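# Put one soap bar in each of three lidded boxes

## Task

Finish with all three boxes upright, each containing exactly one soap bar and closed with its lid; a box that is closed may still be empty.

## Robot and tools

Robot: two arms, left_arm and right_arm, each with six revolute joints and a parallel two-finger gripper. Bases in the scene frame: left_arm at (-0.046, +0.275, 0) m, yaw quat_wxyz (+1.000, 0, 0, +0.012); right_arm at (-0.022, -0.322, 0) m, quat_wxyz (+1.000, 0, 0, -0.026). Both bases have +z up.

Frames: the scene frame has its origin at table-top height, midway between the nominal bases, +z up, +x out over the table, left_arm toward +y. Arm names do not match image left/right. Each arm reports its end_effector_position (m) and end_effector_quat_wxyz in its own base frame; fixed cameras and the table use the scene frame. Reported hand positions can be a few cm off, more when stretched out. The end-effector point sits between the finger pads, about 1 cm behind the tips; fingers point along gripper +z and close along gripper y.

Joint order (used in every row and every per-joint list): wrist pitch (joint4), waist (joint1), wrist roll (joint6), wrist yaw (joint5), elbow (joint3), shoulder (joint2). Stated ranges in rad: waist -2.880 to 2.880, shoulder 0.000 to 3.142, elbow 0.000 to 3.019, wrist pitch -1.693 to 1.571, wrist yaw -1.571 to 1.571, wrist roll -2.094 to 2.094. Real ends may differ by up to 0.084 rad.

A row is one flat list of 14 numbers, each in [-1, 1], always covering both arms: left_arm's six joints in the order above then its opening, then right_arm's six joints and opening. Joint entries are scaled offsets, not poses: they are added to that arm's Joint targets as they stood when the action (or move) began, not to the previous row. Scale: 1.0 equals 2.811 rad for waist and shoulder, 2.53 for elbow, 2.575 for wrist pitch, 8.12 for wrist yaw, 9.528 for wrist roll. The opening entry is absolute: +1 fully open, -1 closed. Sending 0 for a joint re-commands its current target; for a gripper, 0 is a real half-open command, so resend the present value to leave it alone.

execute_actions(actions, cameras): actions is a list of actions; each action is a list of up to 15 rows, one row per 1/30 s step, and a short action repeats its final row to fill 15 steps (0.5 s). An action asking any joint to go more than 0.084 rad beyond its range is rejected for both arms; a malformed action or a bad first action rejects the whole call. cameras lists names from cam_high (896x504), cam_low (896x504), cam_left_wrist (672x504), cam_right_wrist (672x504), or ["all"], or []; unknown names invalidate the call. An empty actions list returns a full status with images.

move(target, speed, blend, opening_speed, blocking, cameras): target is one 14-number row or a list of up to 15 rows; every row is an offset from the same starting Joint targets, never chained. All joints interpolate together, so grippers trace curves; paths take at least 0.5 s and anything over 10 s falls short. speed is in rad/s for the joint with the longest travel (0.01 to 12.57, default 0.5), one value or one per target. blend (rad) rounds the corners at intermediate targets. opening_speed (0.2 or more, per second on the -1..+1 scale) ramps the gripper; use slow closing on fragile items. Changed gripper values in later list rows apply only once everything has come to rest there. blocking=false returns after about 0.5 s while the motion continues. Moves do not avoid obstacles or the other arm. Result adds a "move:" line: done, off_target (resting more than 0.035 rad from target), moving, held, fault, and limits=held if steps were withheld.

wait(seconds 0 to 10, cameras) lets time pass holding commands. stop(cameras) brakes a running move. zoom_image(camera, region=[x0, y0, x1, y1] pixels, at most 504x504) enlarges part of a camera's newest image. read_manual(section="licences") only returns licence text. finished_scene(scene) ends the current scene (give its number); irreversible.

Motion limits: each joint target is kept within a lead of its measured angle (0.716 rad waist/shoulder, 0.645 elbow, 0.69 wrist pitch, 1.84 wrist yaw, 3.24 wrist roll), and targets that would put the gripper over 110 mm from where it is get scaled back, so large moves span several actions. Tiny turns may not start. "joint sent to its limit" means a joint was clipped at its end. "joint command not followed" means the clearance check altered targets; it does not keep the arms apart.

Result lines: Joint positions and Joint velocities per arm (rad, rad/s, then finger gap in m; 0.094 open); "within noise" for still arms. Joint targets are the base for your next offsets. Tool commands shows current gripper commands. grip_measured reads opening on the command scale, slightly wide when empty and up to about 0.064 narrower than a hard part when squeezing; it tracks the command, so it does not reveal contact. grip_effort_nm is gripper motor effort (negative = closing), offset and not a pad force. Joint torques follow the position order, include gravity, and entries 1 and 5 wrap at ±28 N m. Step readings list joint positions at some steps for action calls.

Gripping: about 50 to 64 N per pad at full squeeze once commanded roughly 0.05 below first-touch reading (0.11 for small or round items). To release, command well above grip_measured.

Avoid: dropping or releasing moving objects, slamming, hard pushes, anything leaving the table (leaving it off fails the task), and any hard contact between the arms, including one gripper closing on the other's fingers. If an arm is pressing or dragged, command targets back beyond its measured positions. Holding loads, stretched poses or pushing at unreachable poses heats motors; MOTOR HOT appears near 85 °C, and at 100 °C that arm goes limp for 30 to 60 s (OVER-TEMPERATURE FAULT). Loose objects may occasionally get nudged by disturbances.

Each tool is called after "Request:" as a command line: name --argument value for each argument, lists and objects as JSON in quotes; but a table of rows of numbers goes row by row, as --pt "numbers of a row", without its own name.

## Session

Request:
execute_actions --actions '[]'

Request:
zoom_image --camera "cam_low" --region '[470, 250, 650, 340]'

Request:
zoom_image --camera "cam_high" --region '[310, 160, 490, 310]'

Scene clock: 0.00 s.
left_arm: end_effector_position=(+0.2820, +0.4381, +0.1433) grip_measured=+1.000 grip_effort_nm=n/a end_effector_quat_wxyz=(+0.152, -0.543, +0.653, +0.506) | right_arm: end_effector_position=(+0.3367, +0.3360, +0.3143) grip_measured=+1.000 grip_effort_nm=n/a end_effector_quat_wxyz=(+0.207, -0.617, +0.710, +0.270)
Joint names: [wrist pitch, waist, wrist roll, wrist yaw, elbow, shoulder]
Joint positions: left_arm=[-0.387 0.714 -0.356 -1.023 0.983 1.61 0.094] | right_arm=[-1.176 0.584 -0.726 -0.588 1.338 1.338 0.094]
Joint velocities: within noise
Joint torques (N m): no reading
Motor temperatures (°C): left_arm=[27 28 29 28 45 30 29] | right_arm=[29 32 28 30 40 33 30]
Heat: left arm: hottest elbow 45 °C; right arm: hottest elbow 40 °C.
Joint targets: left_arm=[-0.385 0.714 -0.356 -1.023 1.002 1.614] | right_arm=[-1.174 0.584 -0.726 -0.588 1.364 1.342]
Tool commands: left_gripper/opening=+1.0 right_gripper/opening=+1.0

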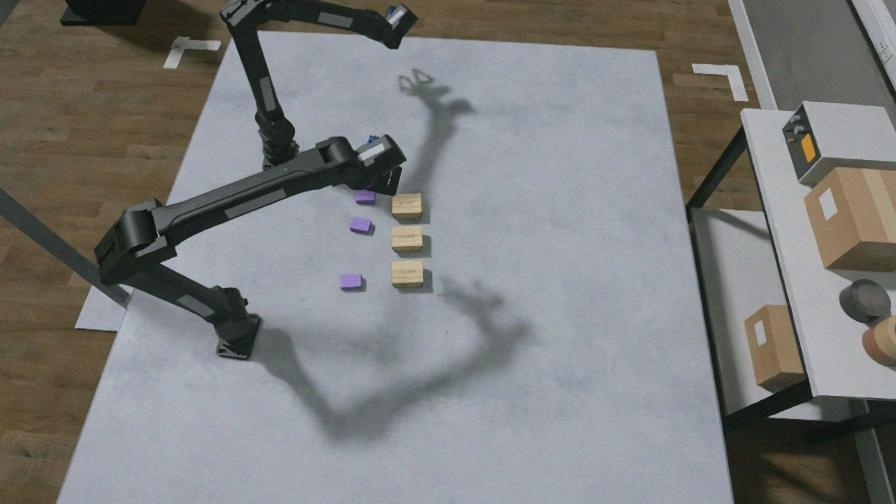

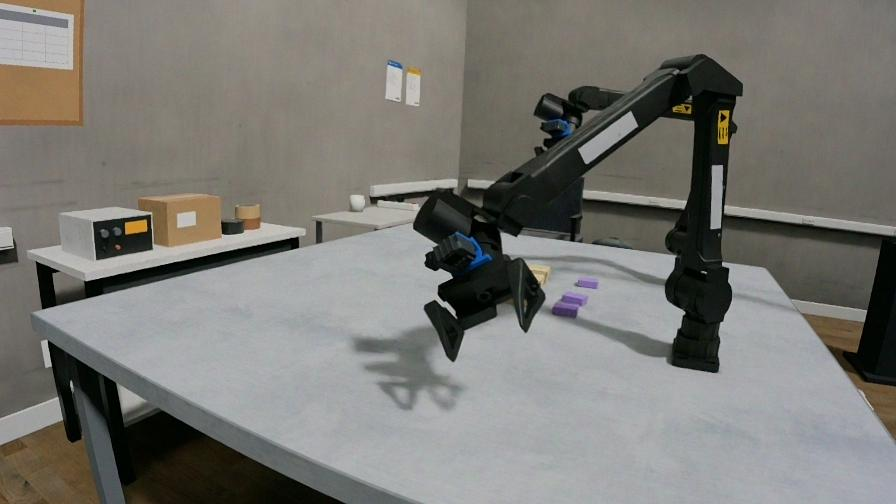

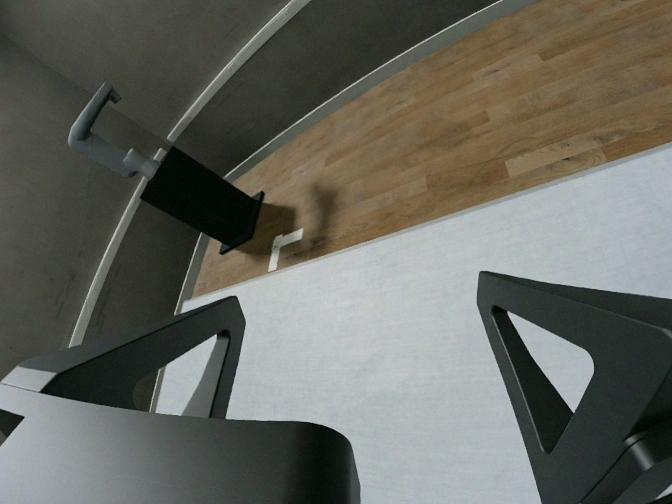

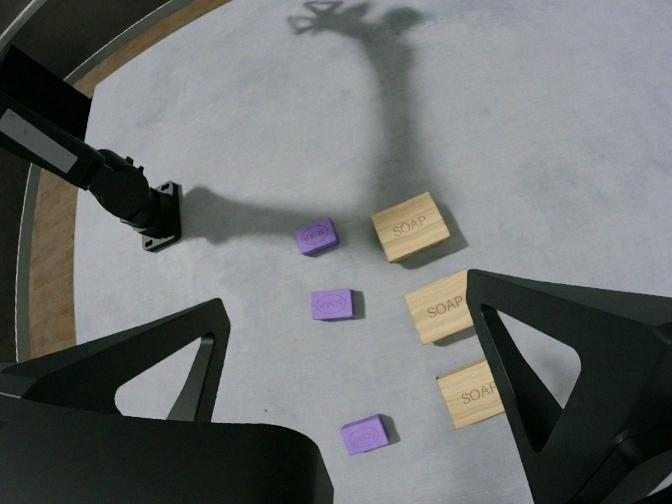

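Scaled by 2.800 from the camera's 896x504 image, which has a finer 1280x720 frame.

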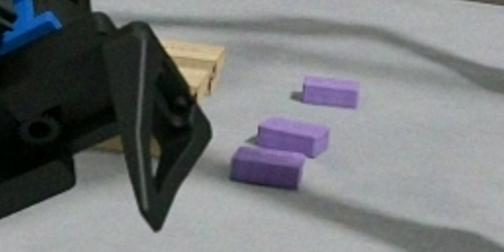

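Scaled by 2.800 from the camera's 896x504 image, which has a finer 1280x720 frame.

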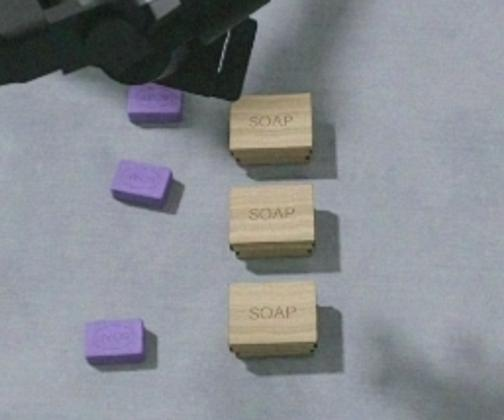

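Request:
move --target '[0,0,0,0,0,0,1,-0.1701,0.0356,0.1425,0.0724,0.1605,0.1186,1]' --speed 0.9 --cameras '["cam_right_wrist","cam_low"]'

Request:
zoom_image --camera "cam_low" --region '[470, 250, 650, 340]'

Scene clock: 35.80 s.
left_arm: end_effector_position=(+0.2820, +0.4381, +0.1433) grip_measured=+1.000 grip_effort_nm=-0.007 end_effector_quat_wxyz=(+0.152, -0.543, +0.653, +0.506) | right_arm: end_effector_position=(+0.3959, +0.3180, +0.2784) grip_measured=+1.000 grip_effort_nm=-0.051 end_effector_quat_wxyz=(+0.009, -0.030, +0.999, +0.008)
Joint names: [wrist pitch, waist, wrist roll, wrist yaw, elbow, shoulder]
Joint positions: left_arm=[-0.387 0.714 -0.356 -1.023 0.983 1.61 0.094] | right_arm=[-1.605 0.677 0.618 -0.002 1.71 1.653 0.094]
Joint torques (N m): left_arm=[1.95 -1.67 -0.11 -0.57 10.88 -15.85] | right_arm=[0.12 0.62 0.12 -0.03 14.8 -13.45]
Motor temperatures (°C): left_arm=[27 28 29 28 49 32 29] | right_arm=[29 32 28 30 47 33 30]
Heat: left arm: hottest elbow 49 °C; right arm: hottest elbow 47 °C.
Joint targets: left_arm=[-0.385 0.714 -0.356 -1.023 1.002 1.614] | right_arm=[-1.612 0.684 0.632 0.000 1.770 1.675]
move: off_target (right_arm); right_arm: the elbow is farthest, 0.060 rad from its target
Images, in order (width x height): cam_low 896x504, cam_right_wrist 672x504.

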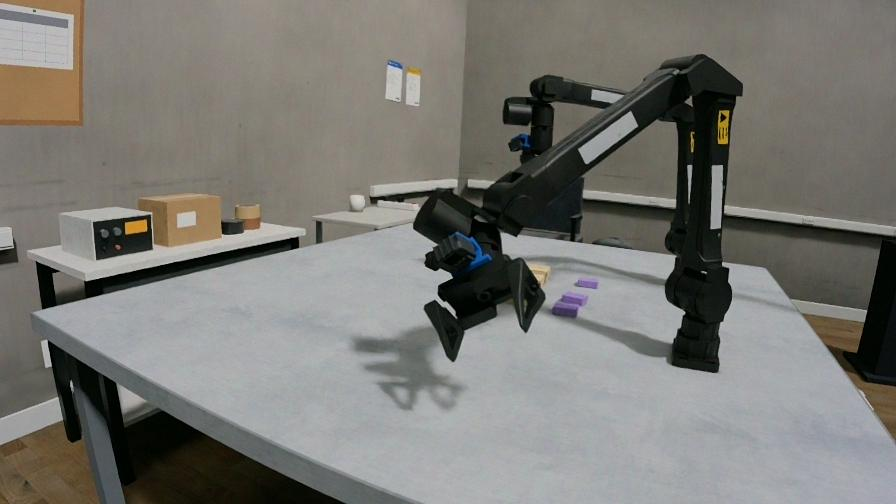

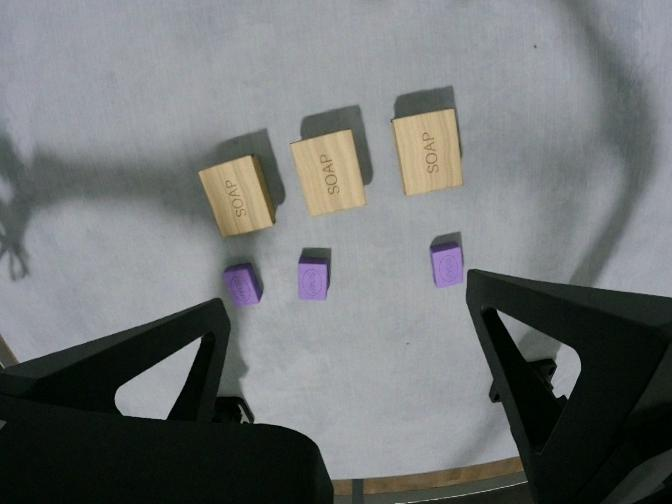

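Scaled by 2.800 from the camera's 896x504 image, which has a finer 1280x720 frame.

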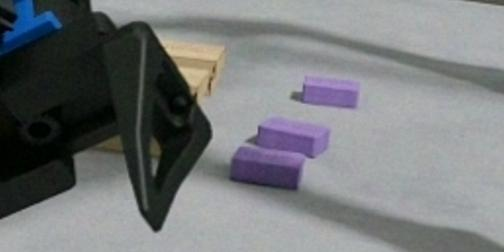

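Request:
move --target '[0,0.178,0,0,0,-0.213,1,0.1410,-0.0057,-0.0126,0,-0.1125,0.0544,1]' --speed 0.6 --cameras '["cam_right_wrist","cam_low"]'

Request:
zoom_image --camera "cam_low" --region '[480, 250, 620, 330]'

Scene clock: 65.33 s.
left_arm: end_effector_position=(+0.0082, +0.4341, +0.4119) grip_measured=+1.000 grip_effort_nm=-0.007 end_effector_quat_wxyz=(-0.265, +0.704, -0.329, -0.570) | right_arm: end_effector_position=(+0.4213, +0.3369, +0.1167) grip_measured=+1.000 grip_effort_nm=-0.056 end_effector_quat_wxyz=(-0.003, -0.075, +0.997, -0.001)
Joint names: [wrist pitch, waist, wrist roll, wrist yaw, elbow, shoulder]
Joint positions: left_arm=[-0.387 1.208 -0.356 -1.023 0.983 1.008 0.094] | right_arm=[-1.258 0.675 0.526 -0.002 1.493 1.812 0.094]
Joint torques (N m): left_arm=[2.41 -1.14 -0.07 -0.29 13.19 -7.53] | right_arm=[0.7 -0.67 -0.11 -0.03 8.57 -15.62]
Heat: left arm: hottest elbow 52 °C; right arm: hottest elbow 51 °C.
Joint targets: left_arm=[-0.385 1.215 -0.356 -1.023 1.002 1.015] | right_arm=[-1.249 0.668 0.512 0.000 1.485 1.828]
move: done
Images, in order (width x height): cam_low 896x504, cam_right_wrist 672x504.

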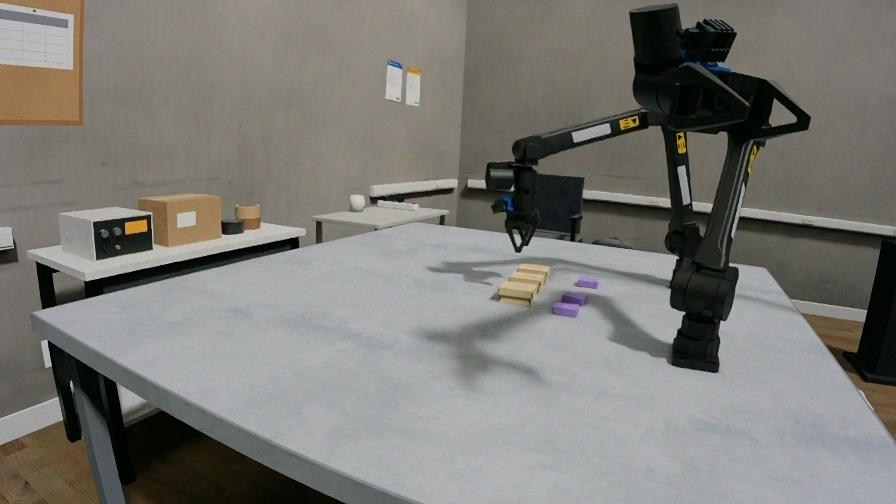

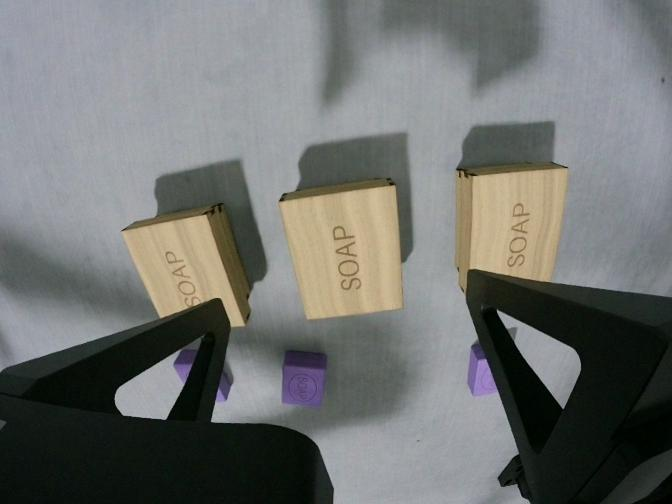

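Scaled by 3.600 from the camera's 896x504 image, which has a finer 1280x720 frame.

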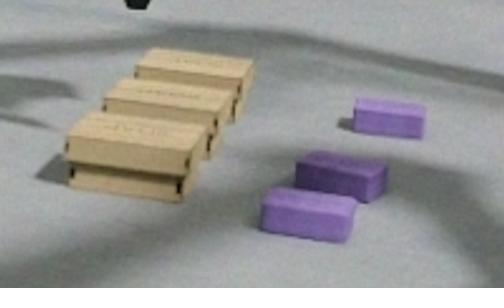

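Request:
move --pt "0 0 0 0 0 0 1 0.0346 0.0071 0.0033 0 -0.0296 0.0053 0.9" --pt "0 0 0 0 0 0 1 0.0755 0.0071 0.0033 0 -0.0512 0.0249 0.9" --speed '[0.25,0.2]' --cameras '["cam_right_wrist"]'

Scene clock: 96.90 s.
left_arm: end_effector_position=(+0.0082, +0.4341, +0.4119) grip_measured=+1.000 grip_effort_nm=-0.007 end_effector_quat_wxyz=(-0.265, +0.704, -0.329, -0.570) | right_arm: end_effector_position=(+0.4137, +0.3347, +0.0378) grip_measured=+0.902 grip_effort_nm=-0.139 end_effector_quat_wxyz=(-0.003, -0.075, +0.997, -0.001)
Joint names: [wrist pitch, waist, wrist roll, wrist yaw, elbow, shoulder]
Joint positions: left_arm=[-0.387 1.208 -0.356 -1.023 0.983 1.008 0.094] | right_arm=[-1.064 0.68 0.53 -0.002 1.364 1.877 0.089]
Joint torques (N m): left_arm=[2.43 -1.08 -0.07 -0.29 13.23 -7.36] | right_arm=[0.64 0.67 0.13 -0.04 7.76 -15.62]
Motor temperatures (°C): left_arm=[27 28 29 28 56 31 29] | right_arm=[29 32 28 30 50 36 30]
Heat: left arm: hottest elbow 56 °C; right arm: hottest elbow 50 °C.
Joint targets: left_arm=[-0.385 1.215 -0.356 -1.023 1.002 1.015] | right_arm=[-1.055 0.688 0.543 0.000 1.355 1.898]
move: done
Images, in order (width x height): cam_right_wrist 672x504.

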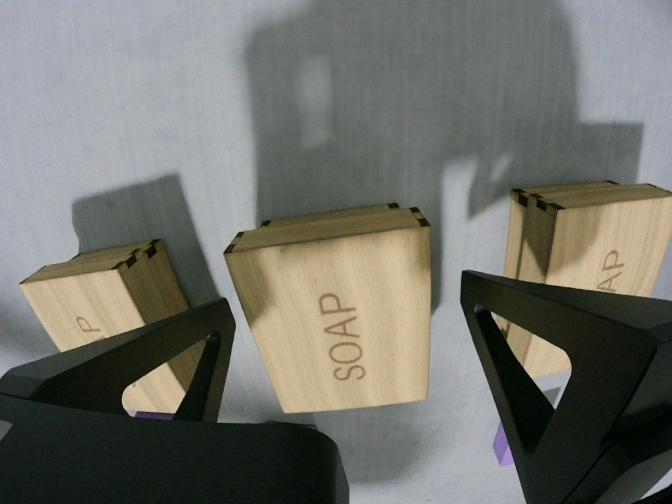

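Request:
move --pt "0 0 0 0 0 0 0.9 0 0.0025 0.0007 0 0 0 0.9" --pt "0 0 0 0 0 0 1 0 0.0025 0.0007 0 0 0 0.26" --pt "0 0 0 0 0 0 1 -0.0066 0.0025 0.0007 0 0.0217 -0.0089 0.26" --pt "0 0 0 0 0 0 1 -0.0279 0.0025 0.0007 0 0.0333 -0.0181 0.26" --pt "0 0 0 0 0 0 1 -0.0598 0.0025 0.0007 0 0.0506 -0.0318 0.26" --speed '[0.1,0.1,0.15,0.08,0.15]' --opening_speed 0.4 --cameras '["cam_right_wrist","cam_high","cam_low"]'

Request:
zoom_image --camera "cam_high" --region '[350, 180, 450, 290]'

Request:
zoom_image --camera "cam_low" --region '[480, 250, 580, 320]'

Scene clock: 113.60 s.
left_arm: end_effector_position=(+0.0082, +0.4341, +0.4119) grip_measured=+0.997 grip_effort_nm=0.139 end_effector_quat_wxyz=(-0.265, +0.704, -0.329, -0.570) | right_arm: end_effector_position=(+0.4094, +0.3356, +0.0890) grip_measured=+0.332 grip_effort_nm=-1.077 end_effector_quat_wxyz=(-0.009, -0.075, +0.997, -0.006)
Joint names: [wrist pitch, waist, wrist roll, wrist yaw, elbow, shoulder]
Joint positions: left_arm=[-0.387 1.208 -0.356 -1.023 0.983 1.008 0.094] | right_arm=[-1.201 0.687 0.537 -0.001 1.43 1.821 0.063]
Joint torques (N m): left_arm=[2.43 -1.14 -0.07 -0.29 13.22 -7.3] | right_arm=[0.01 0.67 0.13 -0.09 13.49 -17.55]
Motor temperatures (°C): left_arm=[27 28 29 28 57 31 29] | right_arm=[29 32 28 30 49 36 30]
Heat: left arm: hottest elbow 57 °C; right arm: hottest elbow 49 °C.
Joint targets: left_arm=[-0.385 1.215 -0.356 -1.023 1.002 1.015] | right_arm=[-1.209 0.694 0.550 0.000 1.483 1.808]
move: off_target (right_arm); right_arm: the elbow is farthest, 0.053 rad from its target
Images, in order (width x height): cam_high 896x504, cam_low 896x504, cam_right_wrist 672x504.

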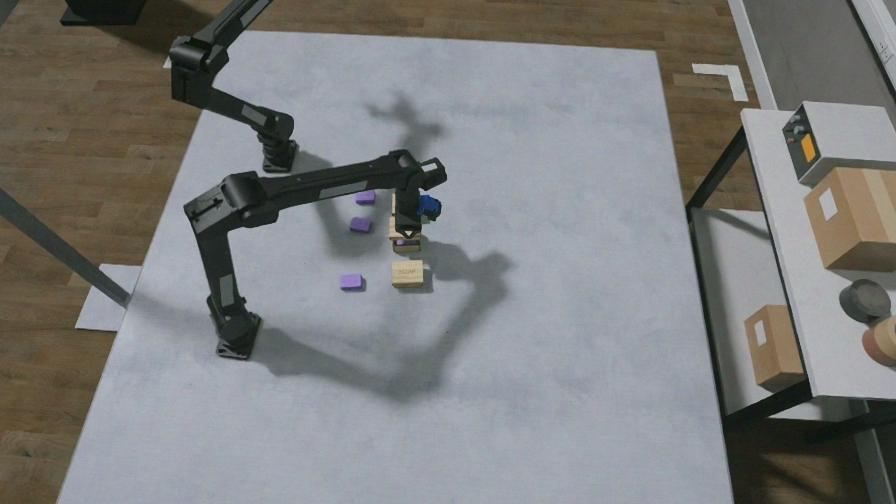

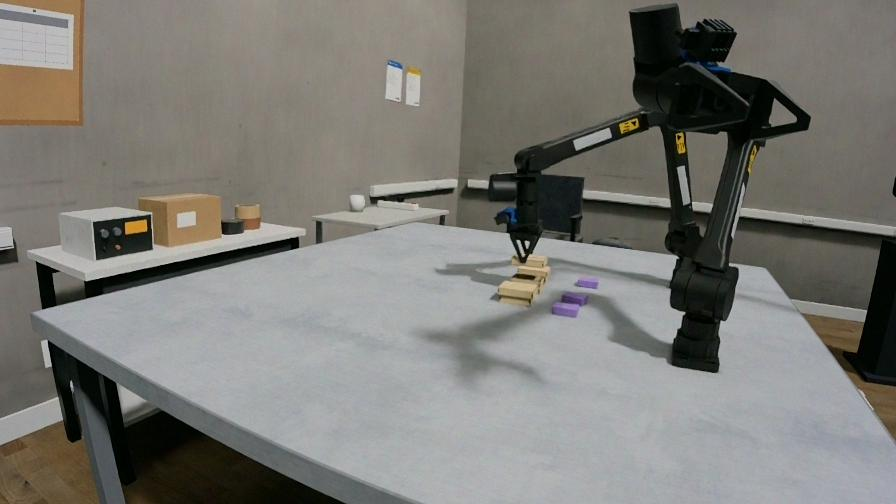

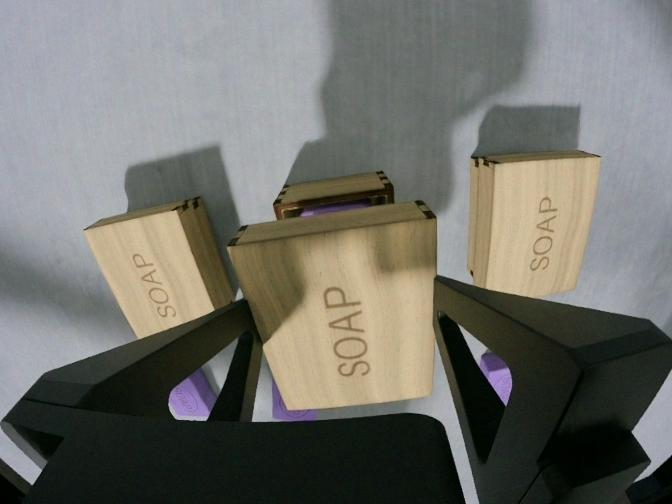

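Scaled by 4.582 from the camera's 896x504 image, which has a finer 1280x720 frame.

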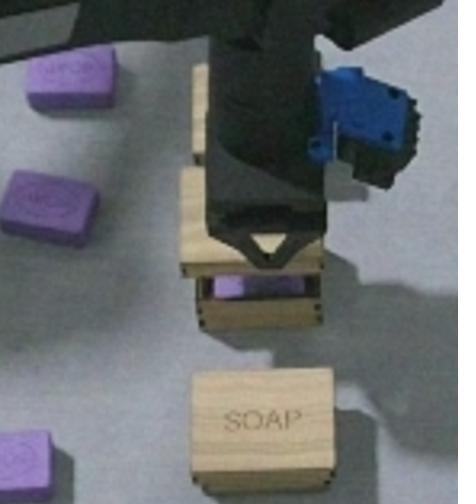

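Scaled by 5.040 from the camera's 896x504 image, which has a finer 1280x720 frame.

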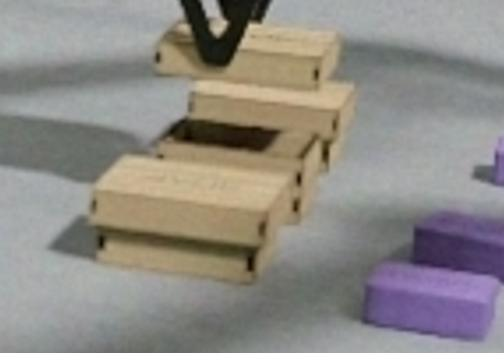

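Request:
zoom_image --camera "cam_right_wrist" --region '[220, 150, 460, 300]'

Scaled by 2.100 from the camera's 672x504 image, which has a finer 960x720 frame.

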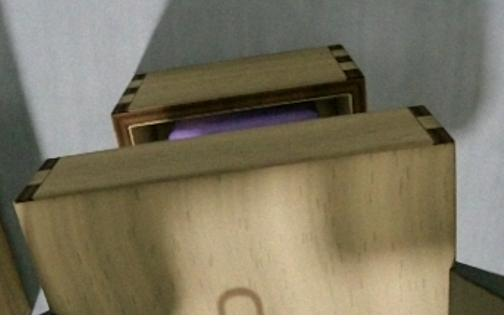

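Request:
move --pt "0 0 0 0 0 0 1 -0.0353 -0.0068 -0.003 0 0.0304 0.0256 0.26" --pt "0 0 0 0 0 0 1 -0.0159 -0.0068 -0.003 0 -0.0028 0.0363 0.26" --pt "0 0 0 0 0 0 1 0.0020 -0.0068 -0.003 0 -0.0122 0.0438 0.26" --speed '[0.2,0.15,0.08]' --cameras '["cam_right_wrist","cam_low"]'

Request:
zoom_image --camera "cam_low" --region '[490, 240, 560, 300]'

Request:
zoom_image --camera "cam_right_wrist" --region '[210, 150, 460, 430]'

Scene clock: 164.40 s.
left_arm: end_effector_position=(+0.0082, +0.4341, +0.4119) grip_measured=+0.997 grip_effort_nm=0.129 end_effector_quat_wxyz=(-0.265, +0.704, -0.329, -0.570) | right_arm: end_effector_position=(+0.4154, +0.3371, +0.0569) grip_measured=+0.332 grip_effort_nm=-1.082 end_effector_quat_wxyz=(-0.035, -0.074, +0.996, -0.024)
Joint names: [wrist pitch, waist, wrist roll, wrist yaw, elbow, shoulder]
Joint positions: left_arm=[-0.387 1.208 -0.356 -1.023 0.983 1.008 0.094] | right_arm=[-1.212 0.682 0.534 -0.001 1.463 1.906 0.063]
Joint torques (N m): left_arm=[2.43 -1.08 -0.07 -0.29 13.2 -7.3] | right_arm=[0.58 -0.62 -0.11 -0.09 7.79 -15.5]
Motor temperatures (°C): left_arm=[27 28 29 28 60 30 29] | right_arm=[29 32 28 30 51 39 31]
Heat: left arm: hottest elbow 60 °C; right arm: hottest elbow 51 °C.
Joint targets: left_arm=[-0.385 1.215 -0.356 -1.023 1.002 1.015] | right_arm=[-1.204 0.676 0.521 0.000 1.453 1.932]
move: done
Images, in order (width x height): cam_low 896x504, cam_right_wrist 672x504.

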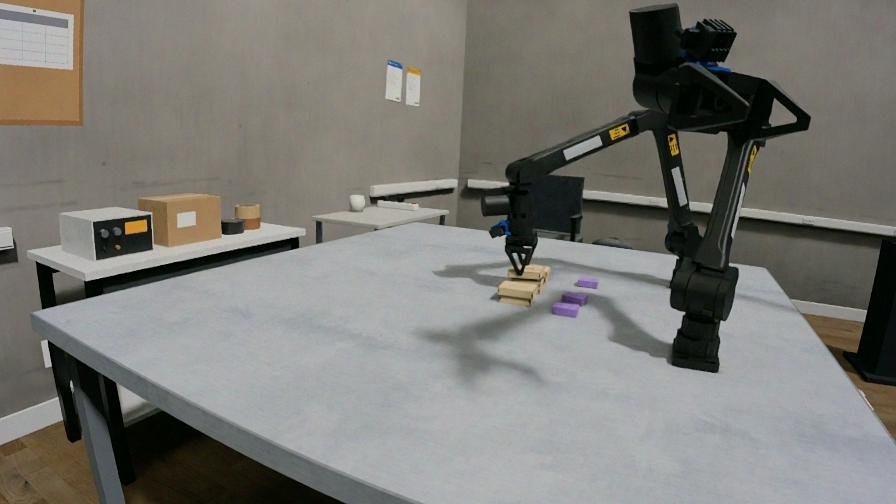

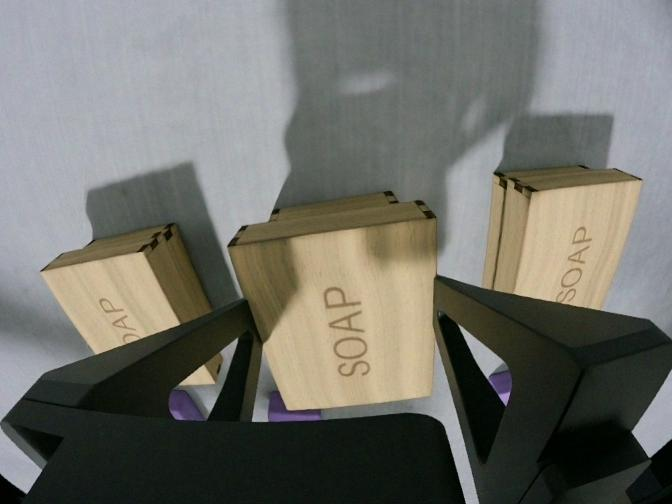

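Scaled by 7.200 from the camera's 896x504 image, which has a finer 1280x720 frame.

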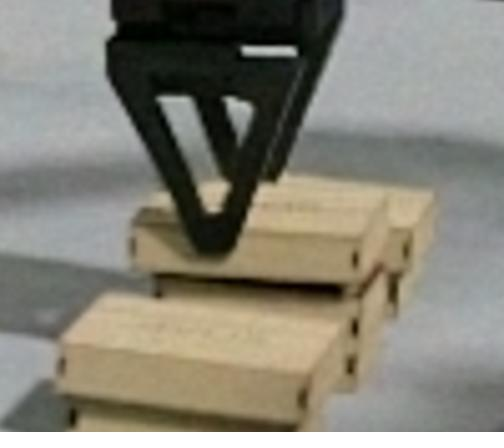

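Scaled by 1.800 from the camera's 672x504 image, which has a finer 960x720 frame.

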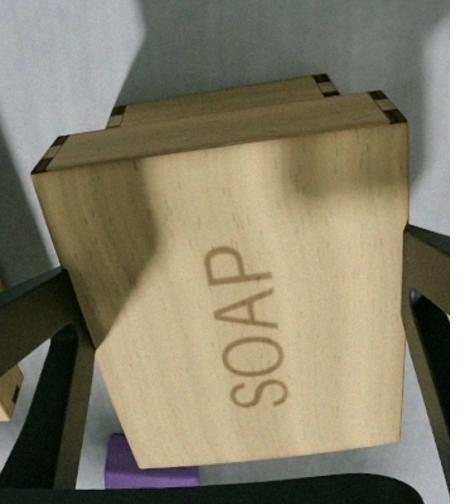

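Request:
move --pt "0 0 0 0 0 0 1 0.0054 0 0 0 -0.0020 0.0034 0.26" --pt "0 0 0 0 0 0 1 0.0054 0 0 0 -0.0020 0.0034 0.5" --speed 0.05 --opening_speed 0.2 --cameras '["cam_right_wrist","cam_low"]'

Request:
zoom_image --camera "cam_low" --region '[490, 240, 560, 300]'

Scene clock: 179.63 s.
left_arm: end_effector_position=(+0.0082, +0.4341, +0.4119) grip_measured=+0.997 grip_effort_nm=0.125 end_effector_quat_wxyz=(-0.265, +0.704, -0.329, -0.570) | right_arm: end_effector_position=(+0.4166, +0.3381, +0.0518) grip_measured=+0.497 grip_effort_nm=0.051 end_effector_quat_wxyz=(-0.034, -0.074, +0.996, -0.023)
Joint names: [wrist pitch, waist, wrist roll, wrist yaw, elbow, shoulder]
Joint positions: left_arm=[-0.387 1.208 -0.356 -1.023 0.983 1.008 0.094] | right_arm=[-1.199 0.682 0.534 -0.001 1.46 1.914 0.07]
Joint torques (N m): left_arm=[2.41 -1.14 -0.07 -0.29 13.22 -7.3] | right_arm=[0.55 -0.62 -0.11 -0.1 7.53 -15.68]
Motor temperatures (°C): left_arm=[27 28 29 28 61 30 29] | right_arm=[29 32 28 30 49 39 32]
Heat: left arm: hottest elbow 61 °C; right arm: hottest elbow 49 °C.
Joint targets: left_arm=[-0.385 1.215 -0.356 -1.023 1.002 1.015] | right_arm=[-1.190 0.676 0.521 0.000 1.447 1.941]
move: done
Images, in order (width x height): cam_low 896x504, cam_right_wrist 672x504.

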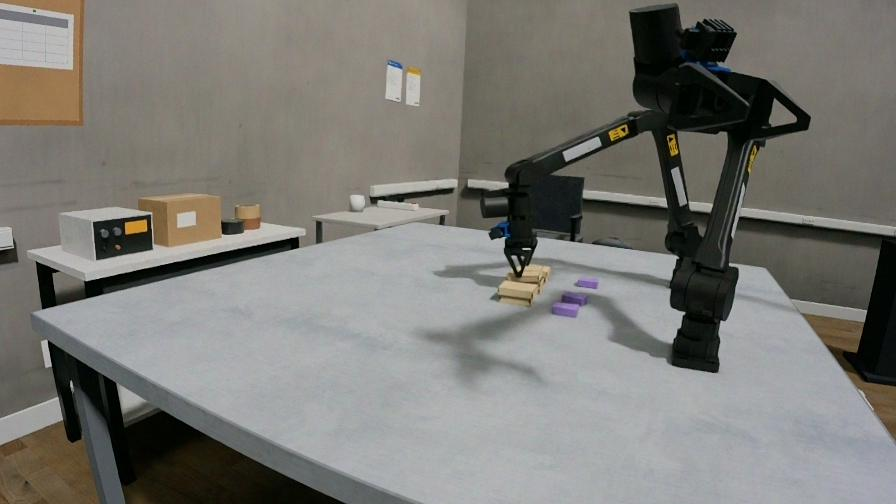

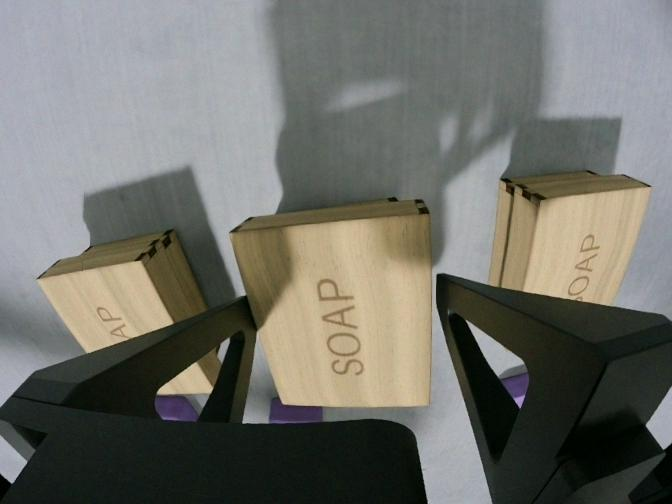

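Scaled by 7.200 from the camera's 896x504 image, which has a finer 1280x720 frame.

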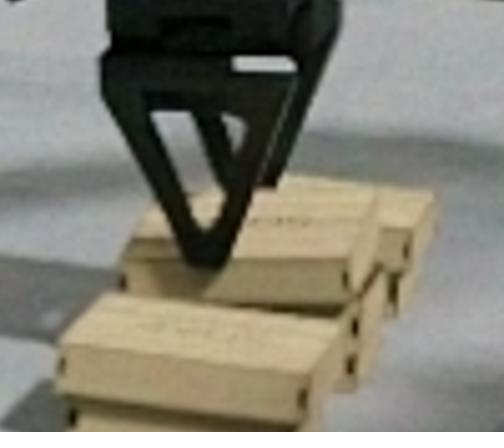

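Request:
move --pt "0 0 0 0 0 0 0.5 0.0108 0 0 0 -0.0058 0.0055 0.5" --pt "0 0 0 0 0 0 1 0.0108 0 0 0 -0.0058 0.0055 0.28" --speed 0.06 --opening_speed 0.25 --cameras '["cam_right_wrist","cam_low"]'

Request:
zoom_image --camera "cam_low" --region '[490, 240, 560, 300]'

Scene clock: 198.00 s.
left_arm: end_effector_position=(+0.0082, +0.4341, +0.4119) grip_measured=+0.997 grip_effort_nm=0.134 end_effector_quat_wxyz=(-0.265, +0.704, -0.329, -0.570) | right_arm: end_effector_position=(+0.4154, +0.3369, +0.0367) grip_measured=+0.355 grip_effort_nm=-1.072 end_effector_quat_wxyz=(-0.036, -0.074, +0.996, -0.025)
Joint names: [wrist pitch, waist, wrist roll, wrist yaw, elbow, shoulder]
Joint positions: left_arm=[-0.387 1.208 -0.356 -1.023 0.983 1.008 0.094] | right_arm=[-1.17 0.682 0.534 -0.001 1.443 1.932 0.064]
Joint torques (N m): left_arm=[2.41 -1.14 -0.07 -0.29 13.22 -7.36] | right_arm=[0.53 -0.56 -0.1 -0.1 7.58 -15.91]
Motor temperatures (°C): left_arm=[27 28 29 28 61 30 29] | right_arm=[29 32 28 30 49 37 31]
Heat: left arm: hottest elbow 61 °C; right arm: hottest elbow 49 °C.
Joint targets: left_arm=[-0.385 1.215 -0.356 -1.023 1.002 1.015] | right_arm=[-1.162 0.675 0.521 0.000 1.433 1.957]
move: done
Images, in order (width x height): cam_low 896x504, cam_right_wrist 672x504.

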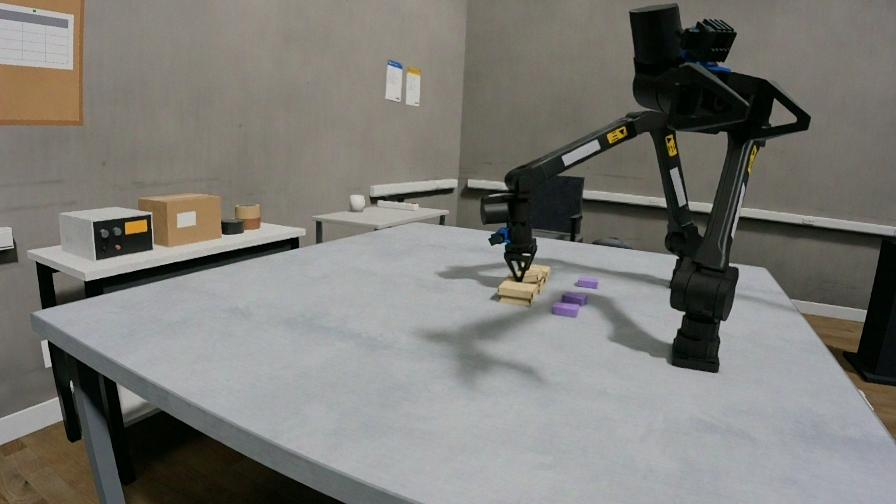

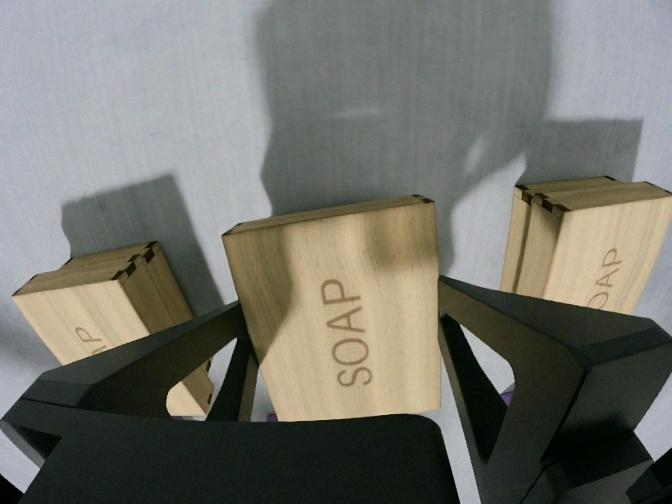

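Scaled by 7.200 from the camera's 896x504 image, which has a finer 1280x720 frame.

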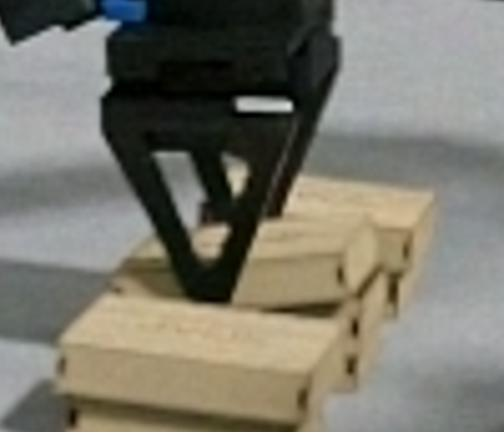

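Request:
move --pt "0 0 0 0 0 0 1 0.0039 0.0080 0.0034 0 -0.0111 -0.0190 0.28" --pt "0 0 0 0 0 0 1 0.0460 0.0103 0.0041 0 -0.0474 -0.0429 0.28" --speed 0.06 --cameras '["cam_right_wrist","cam_low"]'

Request:
zoom_image --camera "cam_low" --region '[490, 240, 560, 300]'

Scene clock: 221.60 s.
left_arm: end_effector_position=(+0.0082, +0.4341, +0.4119) grip_measured=+0.997 grip_effort_nm=0.134 end_effector_quat_wxyz=(-0.265, +0.704, -0.329, -0.570) | right_arm: end_effector_position=(+0.3999, +0.3337, +0.0376) grip_measured=+0.355 grip_effort_nm=-1.067 end_effector_quat_wxyz=(-0.003, -0.075, +0.997, -0.002)
Joint names: [wrist pitch, waist, wrist roll, wrist yaw, elbow, shoulder]
Joint positions: left_arm=[-0.387 1.208 -0.356 -1.023 0.983 1.008 0.094] | right_arm=[-1.051 0.696 0.547 0 1.326 1.852 0.064]
Joint torques (N m): left_arm=[2.41 -1.14 -0.07 -0.29 13.23 -7.36] | right_arm=[0.58 0.73 0.13 -0.11 7.42 -17.85]
Motor temperatures (°C): left_arm=[27 28 29 28 62 30 29] | right_arm=[29 32 28 30 48 37 32]
Heat: left arm: hottest elbow 62 °C; right arm: hottest elbow 48 °C.
Joint targets: left_arm=[-0.385 1.215 -0.356 -1.023 1.002 1.015] | right_arm=[-1.043 0.704 0.560 0.000 1.313 1.836]
move: done
Images, in order (width x height): cam_low 896x504, cam_right_wrist 672x504.

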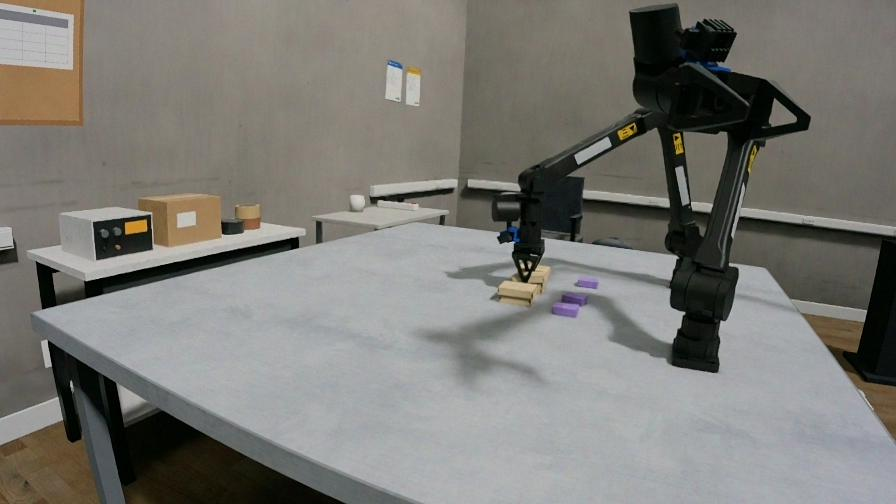

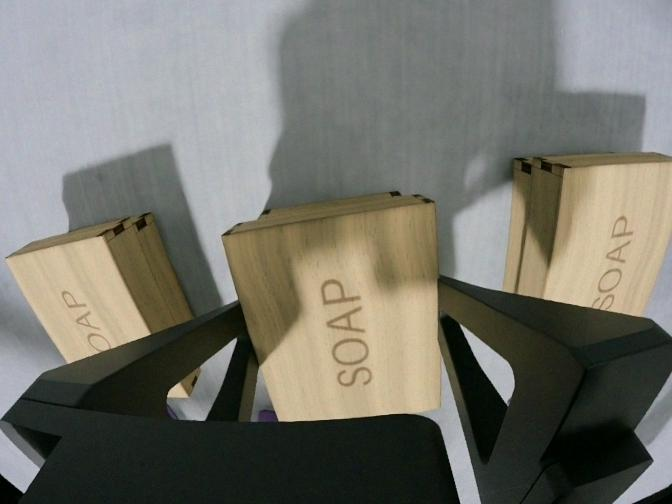

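Scaled by 7.200 from the camera's 896x504 image, which has a finer 1280x720 frame.

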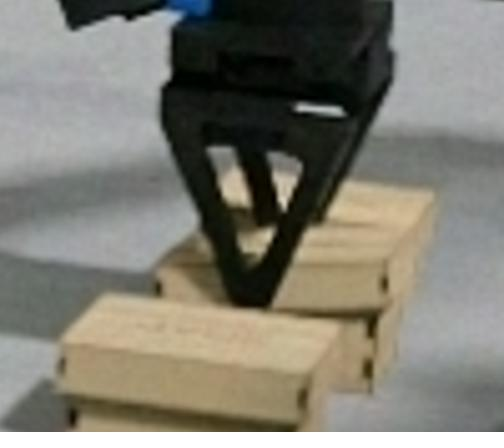

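Request:
move --target '[0,0,0,0,0,0,1,0,0,0,0,0,0,0.5]' --opening_speed 0.25 --cameras '["cam_right_wrist","cam_low"]'

Request:
zoom_image --camera "cam_low" --region '[490, 240, 560, 300]'

Scene clock: 230.20 s.
left_arm: end_effector_position=(+0.0082, +0.4341, +0.4119) grip_measured=+0.997 grip_effort_nm=0.134 end_effector_quat_wxyz=(-0.265, +0.704, -0.329, -0.570) | right_arm: end_effector_position=(+0.3995, +0.3341, +0.0377) grip_measured=+0.497 grip_effort_nm=0.056 end_effector_quat_wxyz=(-0.003, -0.075, +0.997, -0.002)
Joint names: [wrist pitch, waist, wrist roll, wrist yaw, elbow, shoulder]
Joint positions: left_arm=[-0.387 1.208 -0.356 -1.023 0.983 1.008 0.094] | right_arm=[-1.051 0.697 0.547 0 1.325 1.852 0.07]
Joint torques (N m): left_arm=[2.41 -1.08 -0.07 -0.29 13.24 -7.36] | right_arm=[0.62 0.67 0.14 -0.11 7.39 -18.02]
Motor temperatures (°C): left_arm=[27 28 29 28 62 30 29] | right_arm=[29 32 28 30 47 36 32]
Heat: left arm: hottest elbow 62 °C; right arm: hottest elbow 47 °C.
Joint targets: left_arm=[-0.385 1.215 -0.356 -1.023 1.002 1.015] | right_arm=[-1.043 0.705 0.560 0.000 1.313 1.836]
move: done
Images, in order (width x height): cam_low 896x504, cam_right_wrist 672x504.

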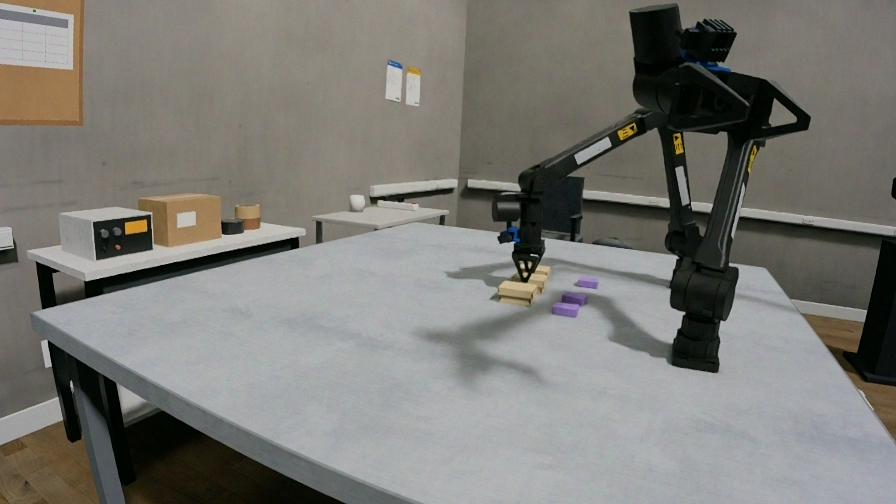

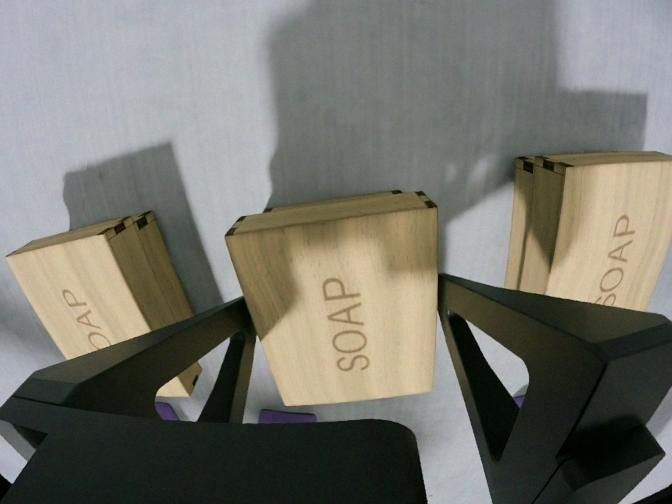

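Scaled by 7.200 from the camera's 896x504 image, which has a finer 1280x720 frame.

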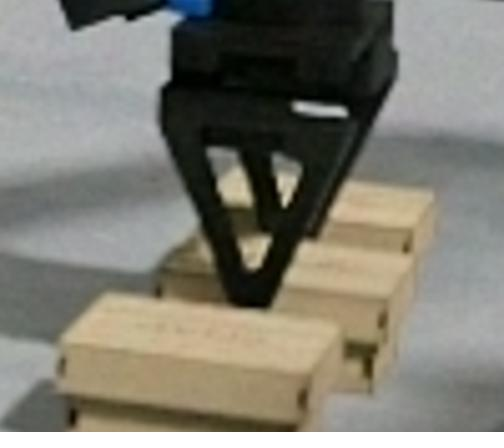

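Request:
move --pt "0 0 0 0 0 0 1 0 0 0 0 0 0 0.58" --pt "0 0 0 0 0 0 1 -0.0777 0 0 0 0.0632 -0.0391 0.58" --pt "0 0 0 0 0.4 0 1 -0.0703 -0.0772 -0.0181 0 0.0281 -0.0484 1" --speed '[0.1,0.2,0.5]' --opening_speed 1 --cameras '["cam_right_wrist","cam_low"]'

Request:
zoom_image --camera "cam_low" --region '[480, 250, 620, 330]'

Scene clock: 262.13 s.
left_arm: end_effector_position=(-0.0568, +0.2628, +0.8955) grip_measured=+0.997 grip_effort_nm=0.134 end_effector_quat_wxyz=(+0.606, -0.595, -0.014, +0.527) | right_arm: end_effector_position=(+0.4503, +0.2406, +0.1292) grip_measured=+0.997 grip_effort_nm=0.051 end_effector_quat_wxyz=(+0.008, -0.045, +0.999, +0.004)
Joint names: [wrist pitch, waist, wrist roll, wrist yaw, elbow, shoulder]
Joint positions: left_arm=[-0.387 1.208 -0.356 -1.023 1.988 1.008 0.094] | right_arm=[-1.233 0.492 0.401 0 1.396 1.716 0.094]
Joint torques (N m): left_arm=[1.98 -1.08 -0.01 0.32 9.06 -1.26] | right_arm=[0.76 -0.38 -0.11 -0.11 8.36 -16.91]
Motor temperatures (°C): left_arm=[27 28 29 28 62 30 29] | right_arm=[29 32 28 30 47 37 31]
Heat: left arm: hottest elbow 62 °C; right arm: hottest elbow 47 °C.
Joint targets: left_arm=[-0.385 1.215 -0.356 -1.023 2.014 1.015] | right_arm=[-1.224 0.487 0.388 0.000 1.384 1.700]
move: done
Images, in order (width x height): cam_low 896x504, cam_right_wrist 672x504.

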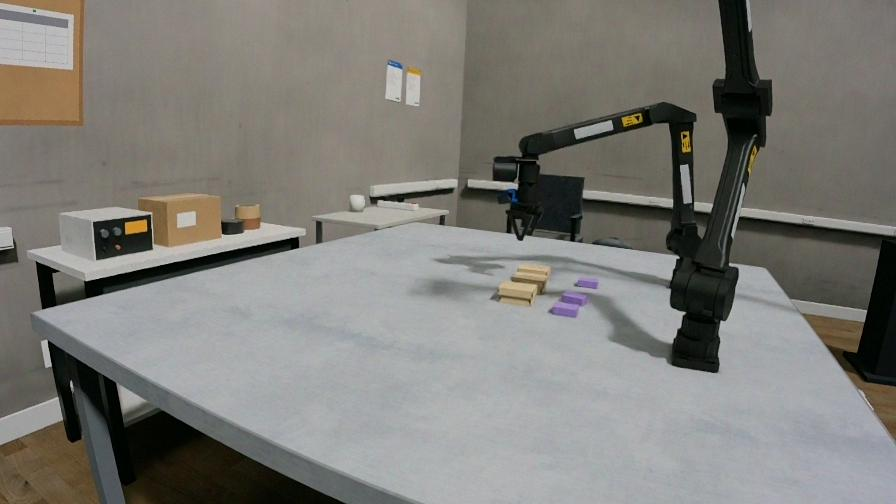

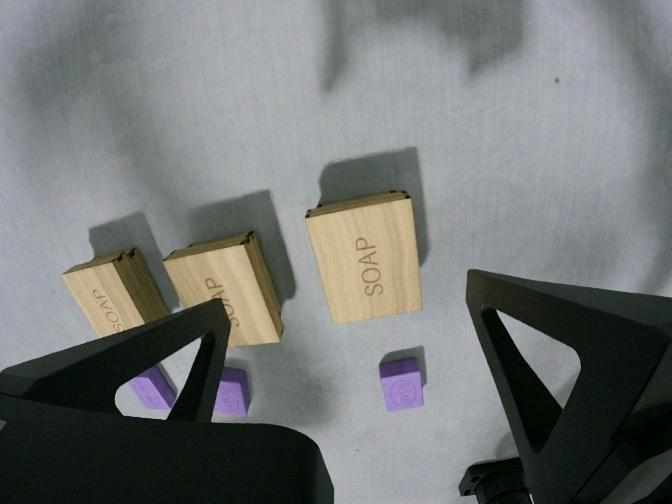

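Scaled by 3.600 from the camera's 896x504 image, which has a finer 1280x720 frame.

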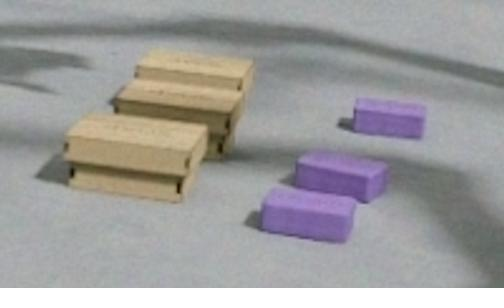

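Request:
move --pt "0 0 0 0 0 0 1 0.0412 -0.0022 -0.0065 0 -0.0478 0.0132 0.9" --pt "0 0 0 0 0 0 1 0.0816 -0.0022 -0.0065 0 -0.0684 0.0320 0.9" --speed '[0.25,0.2]' --cameras '["cam_right_wrist"]'

Scene clock: 284.50 s.
left_arm: end_effector_position=(-0.0568, +0.2628, +0.8955) grip_measured=+0.997 grip_effort_nm=0.125 end_effector_quat_wxyz=(+0.606, -0.595, -0.014, +0.527) | right_arm: end_effector_position=(+0.4314, +0.2287, +0.0425) grip_measured=+0.902 grip_effort_nm=-0.139 end_effector_quat_wxyz=(-0.002, -0.074, +0.997, -0.001)
Joint names: [wrist pitch, waist, wrist roll, wrist yaw, elbow, shoulder]
Joint positions: left_arm=[-0.387 1.208 -0.356 -1.023 1.988 1.008 0.094] | right_arm=[-1.024 0.488 0.339 0 1.22 1.771 0.089]
Joint torques (N m): left_arm=[1.98 -1.08 -0.01 0.32 9.06 -1.26] | right_arm=[0.77 -0.62 -0.11 -0.12 7.58 -14.1]
Motor temperatures (°C): left_arm=[27 28 29 28 58 30 29] | right_arm=[29 32 28 30 46 37 30]
Heat: left arm: hottest elbow 58 °C; right arm: hottest elbow 46 °C.
Joint targets: left_arm=[-0.385 1.215 -0.356 -1.023 2.014 1.015] | right_arm=[-1.014 0.481 0.326 0.000 1.211 1.790]
move: done
Images, in order (width x height): cam_right_wrist 672x504.

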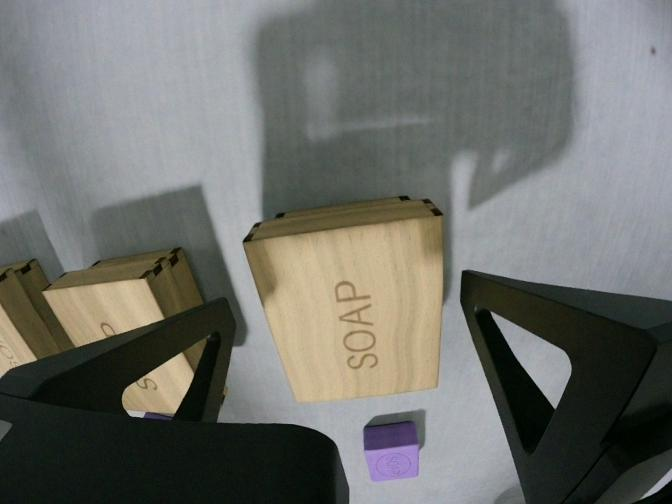

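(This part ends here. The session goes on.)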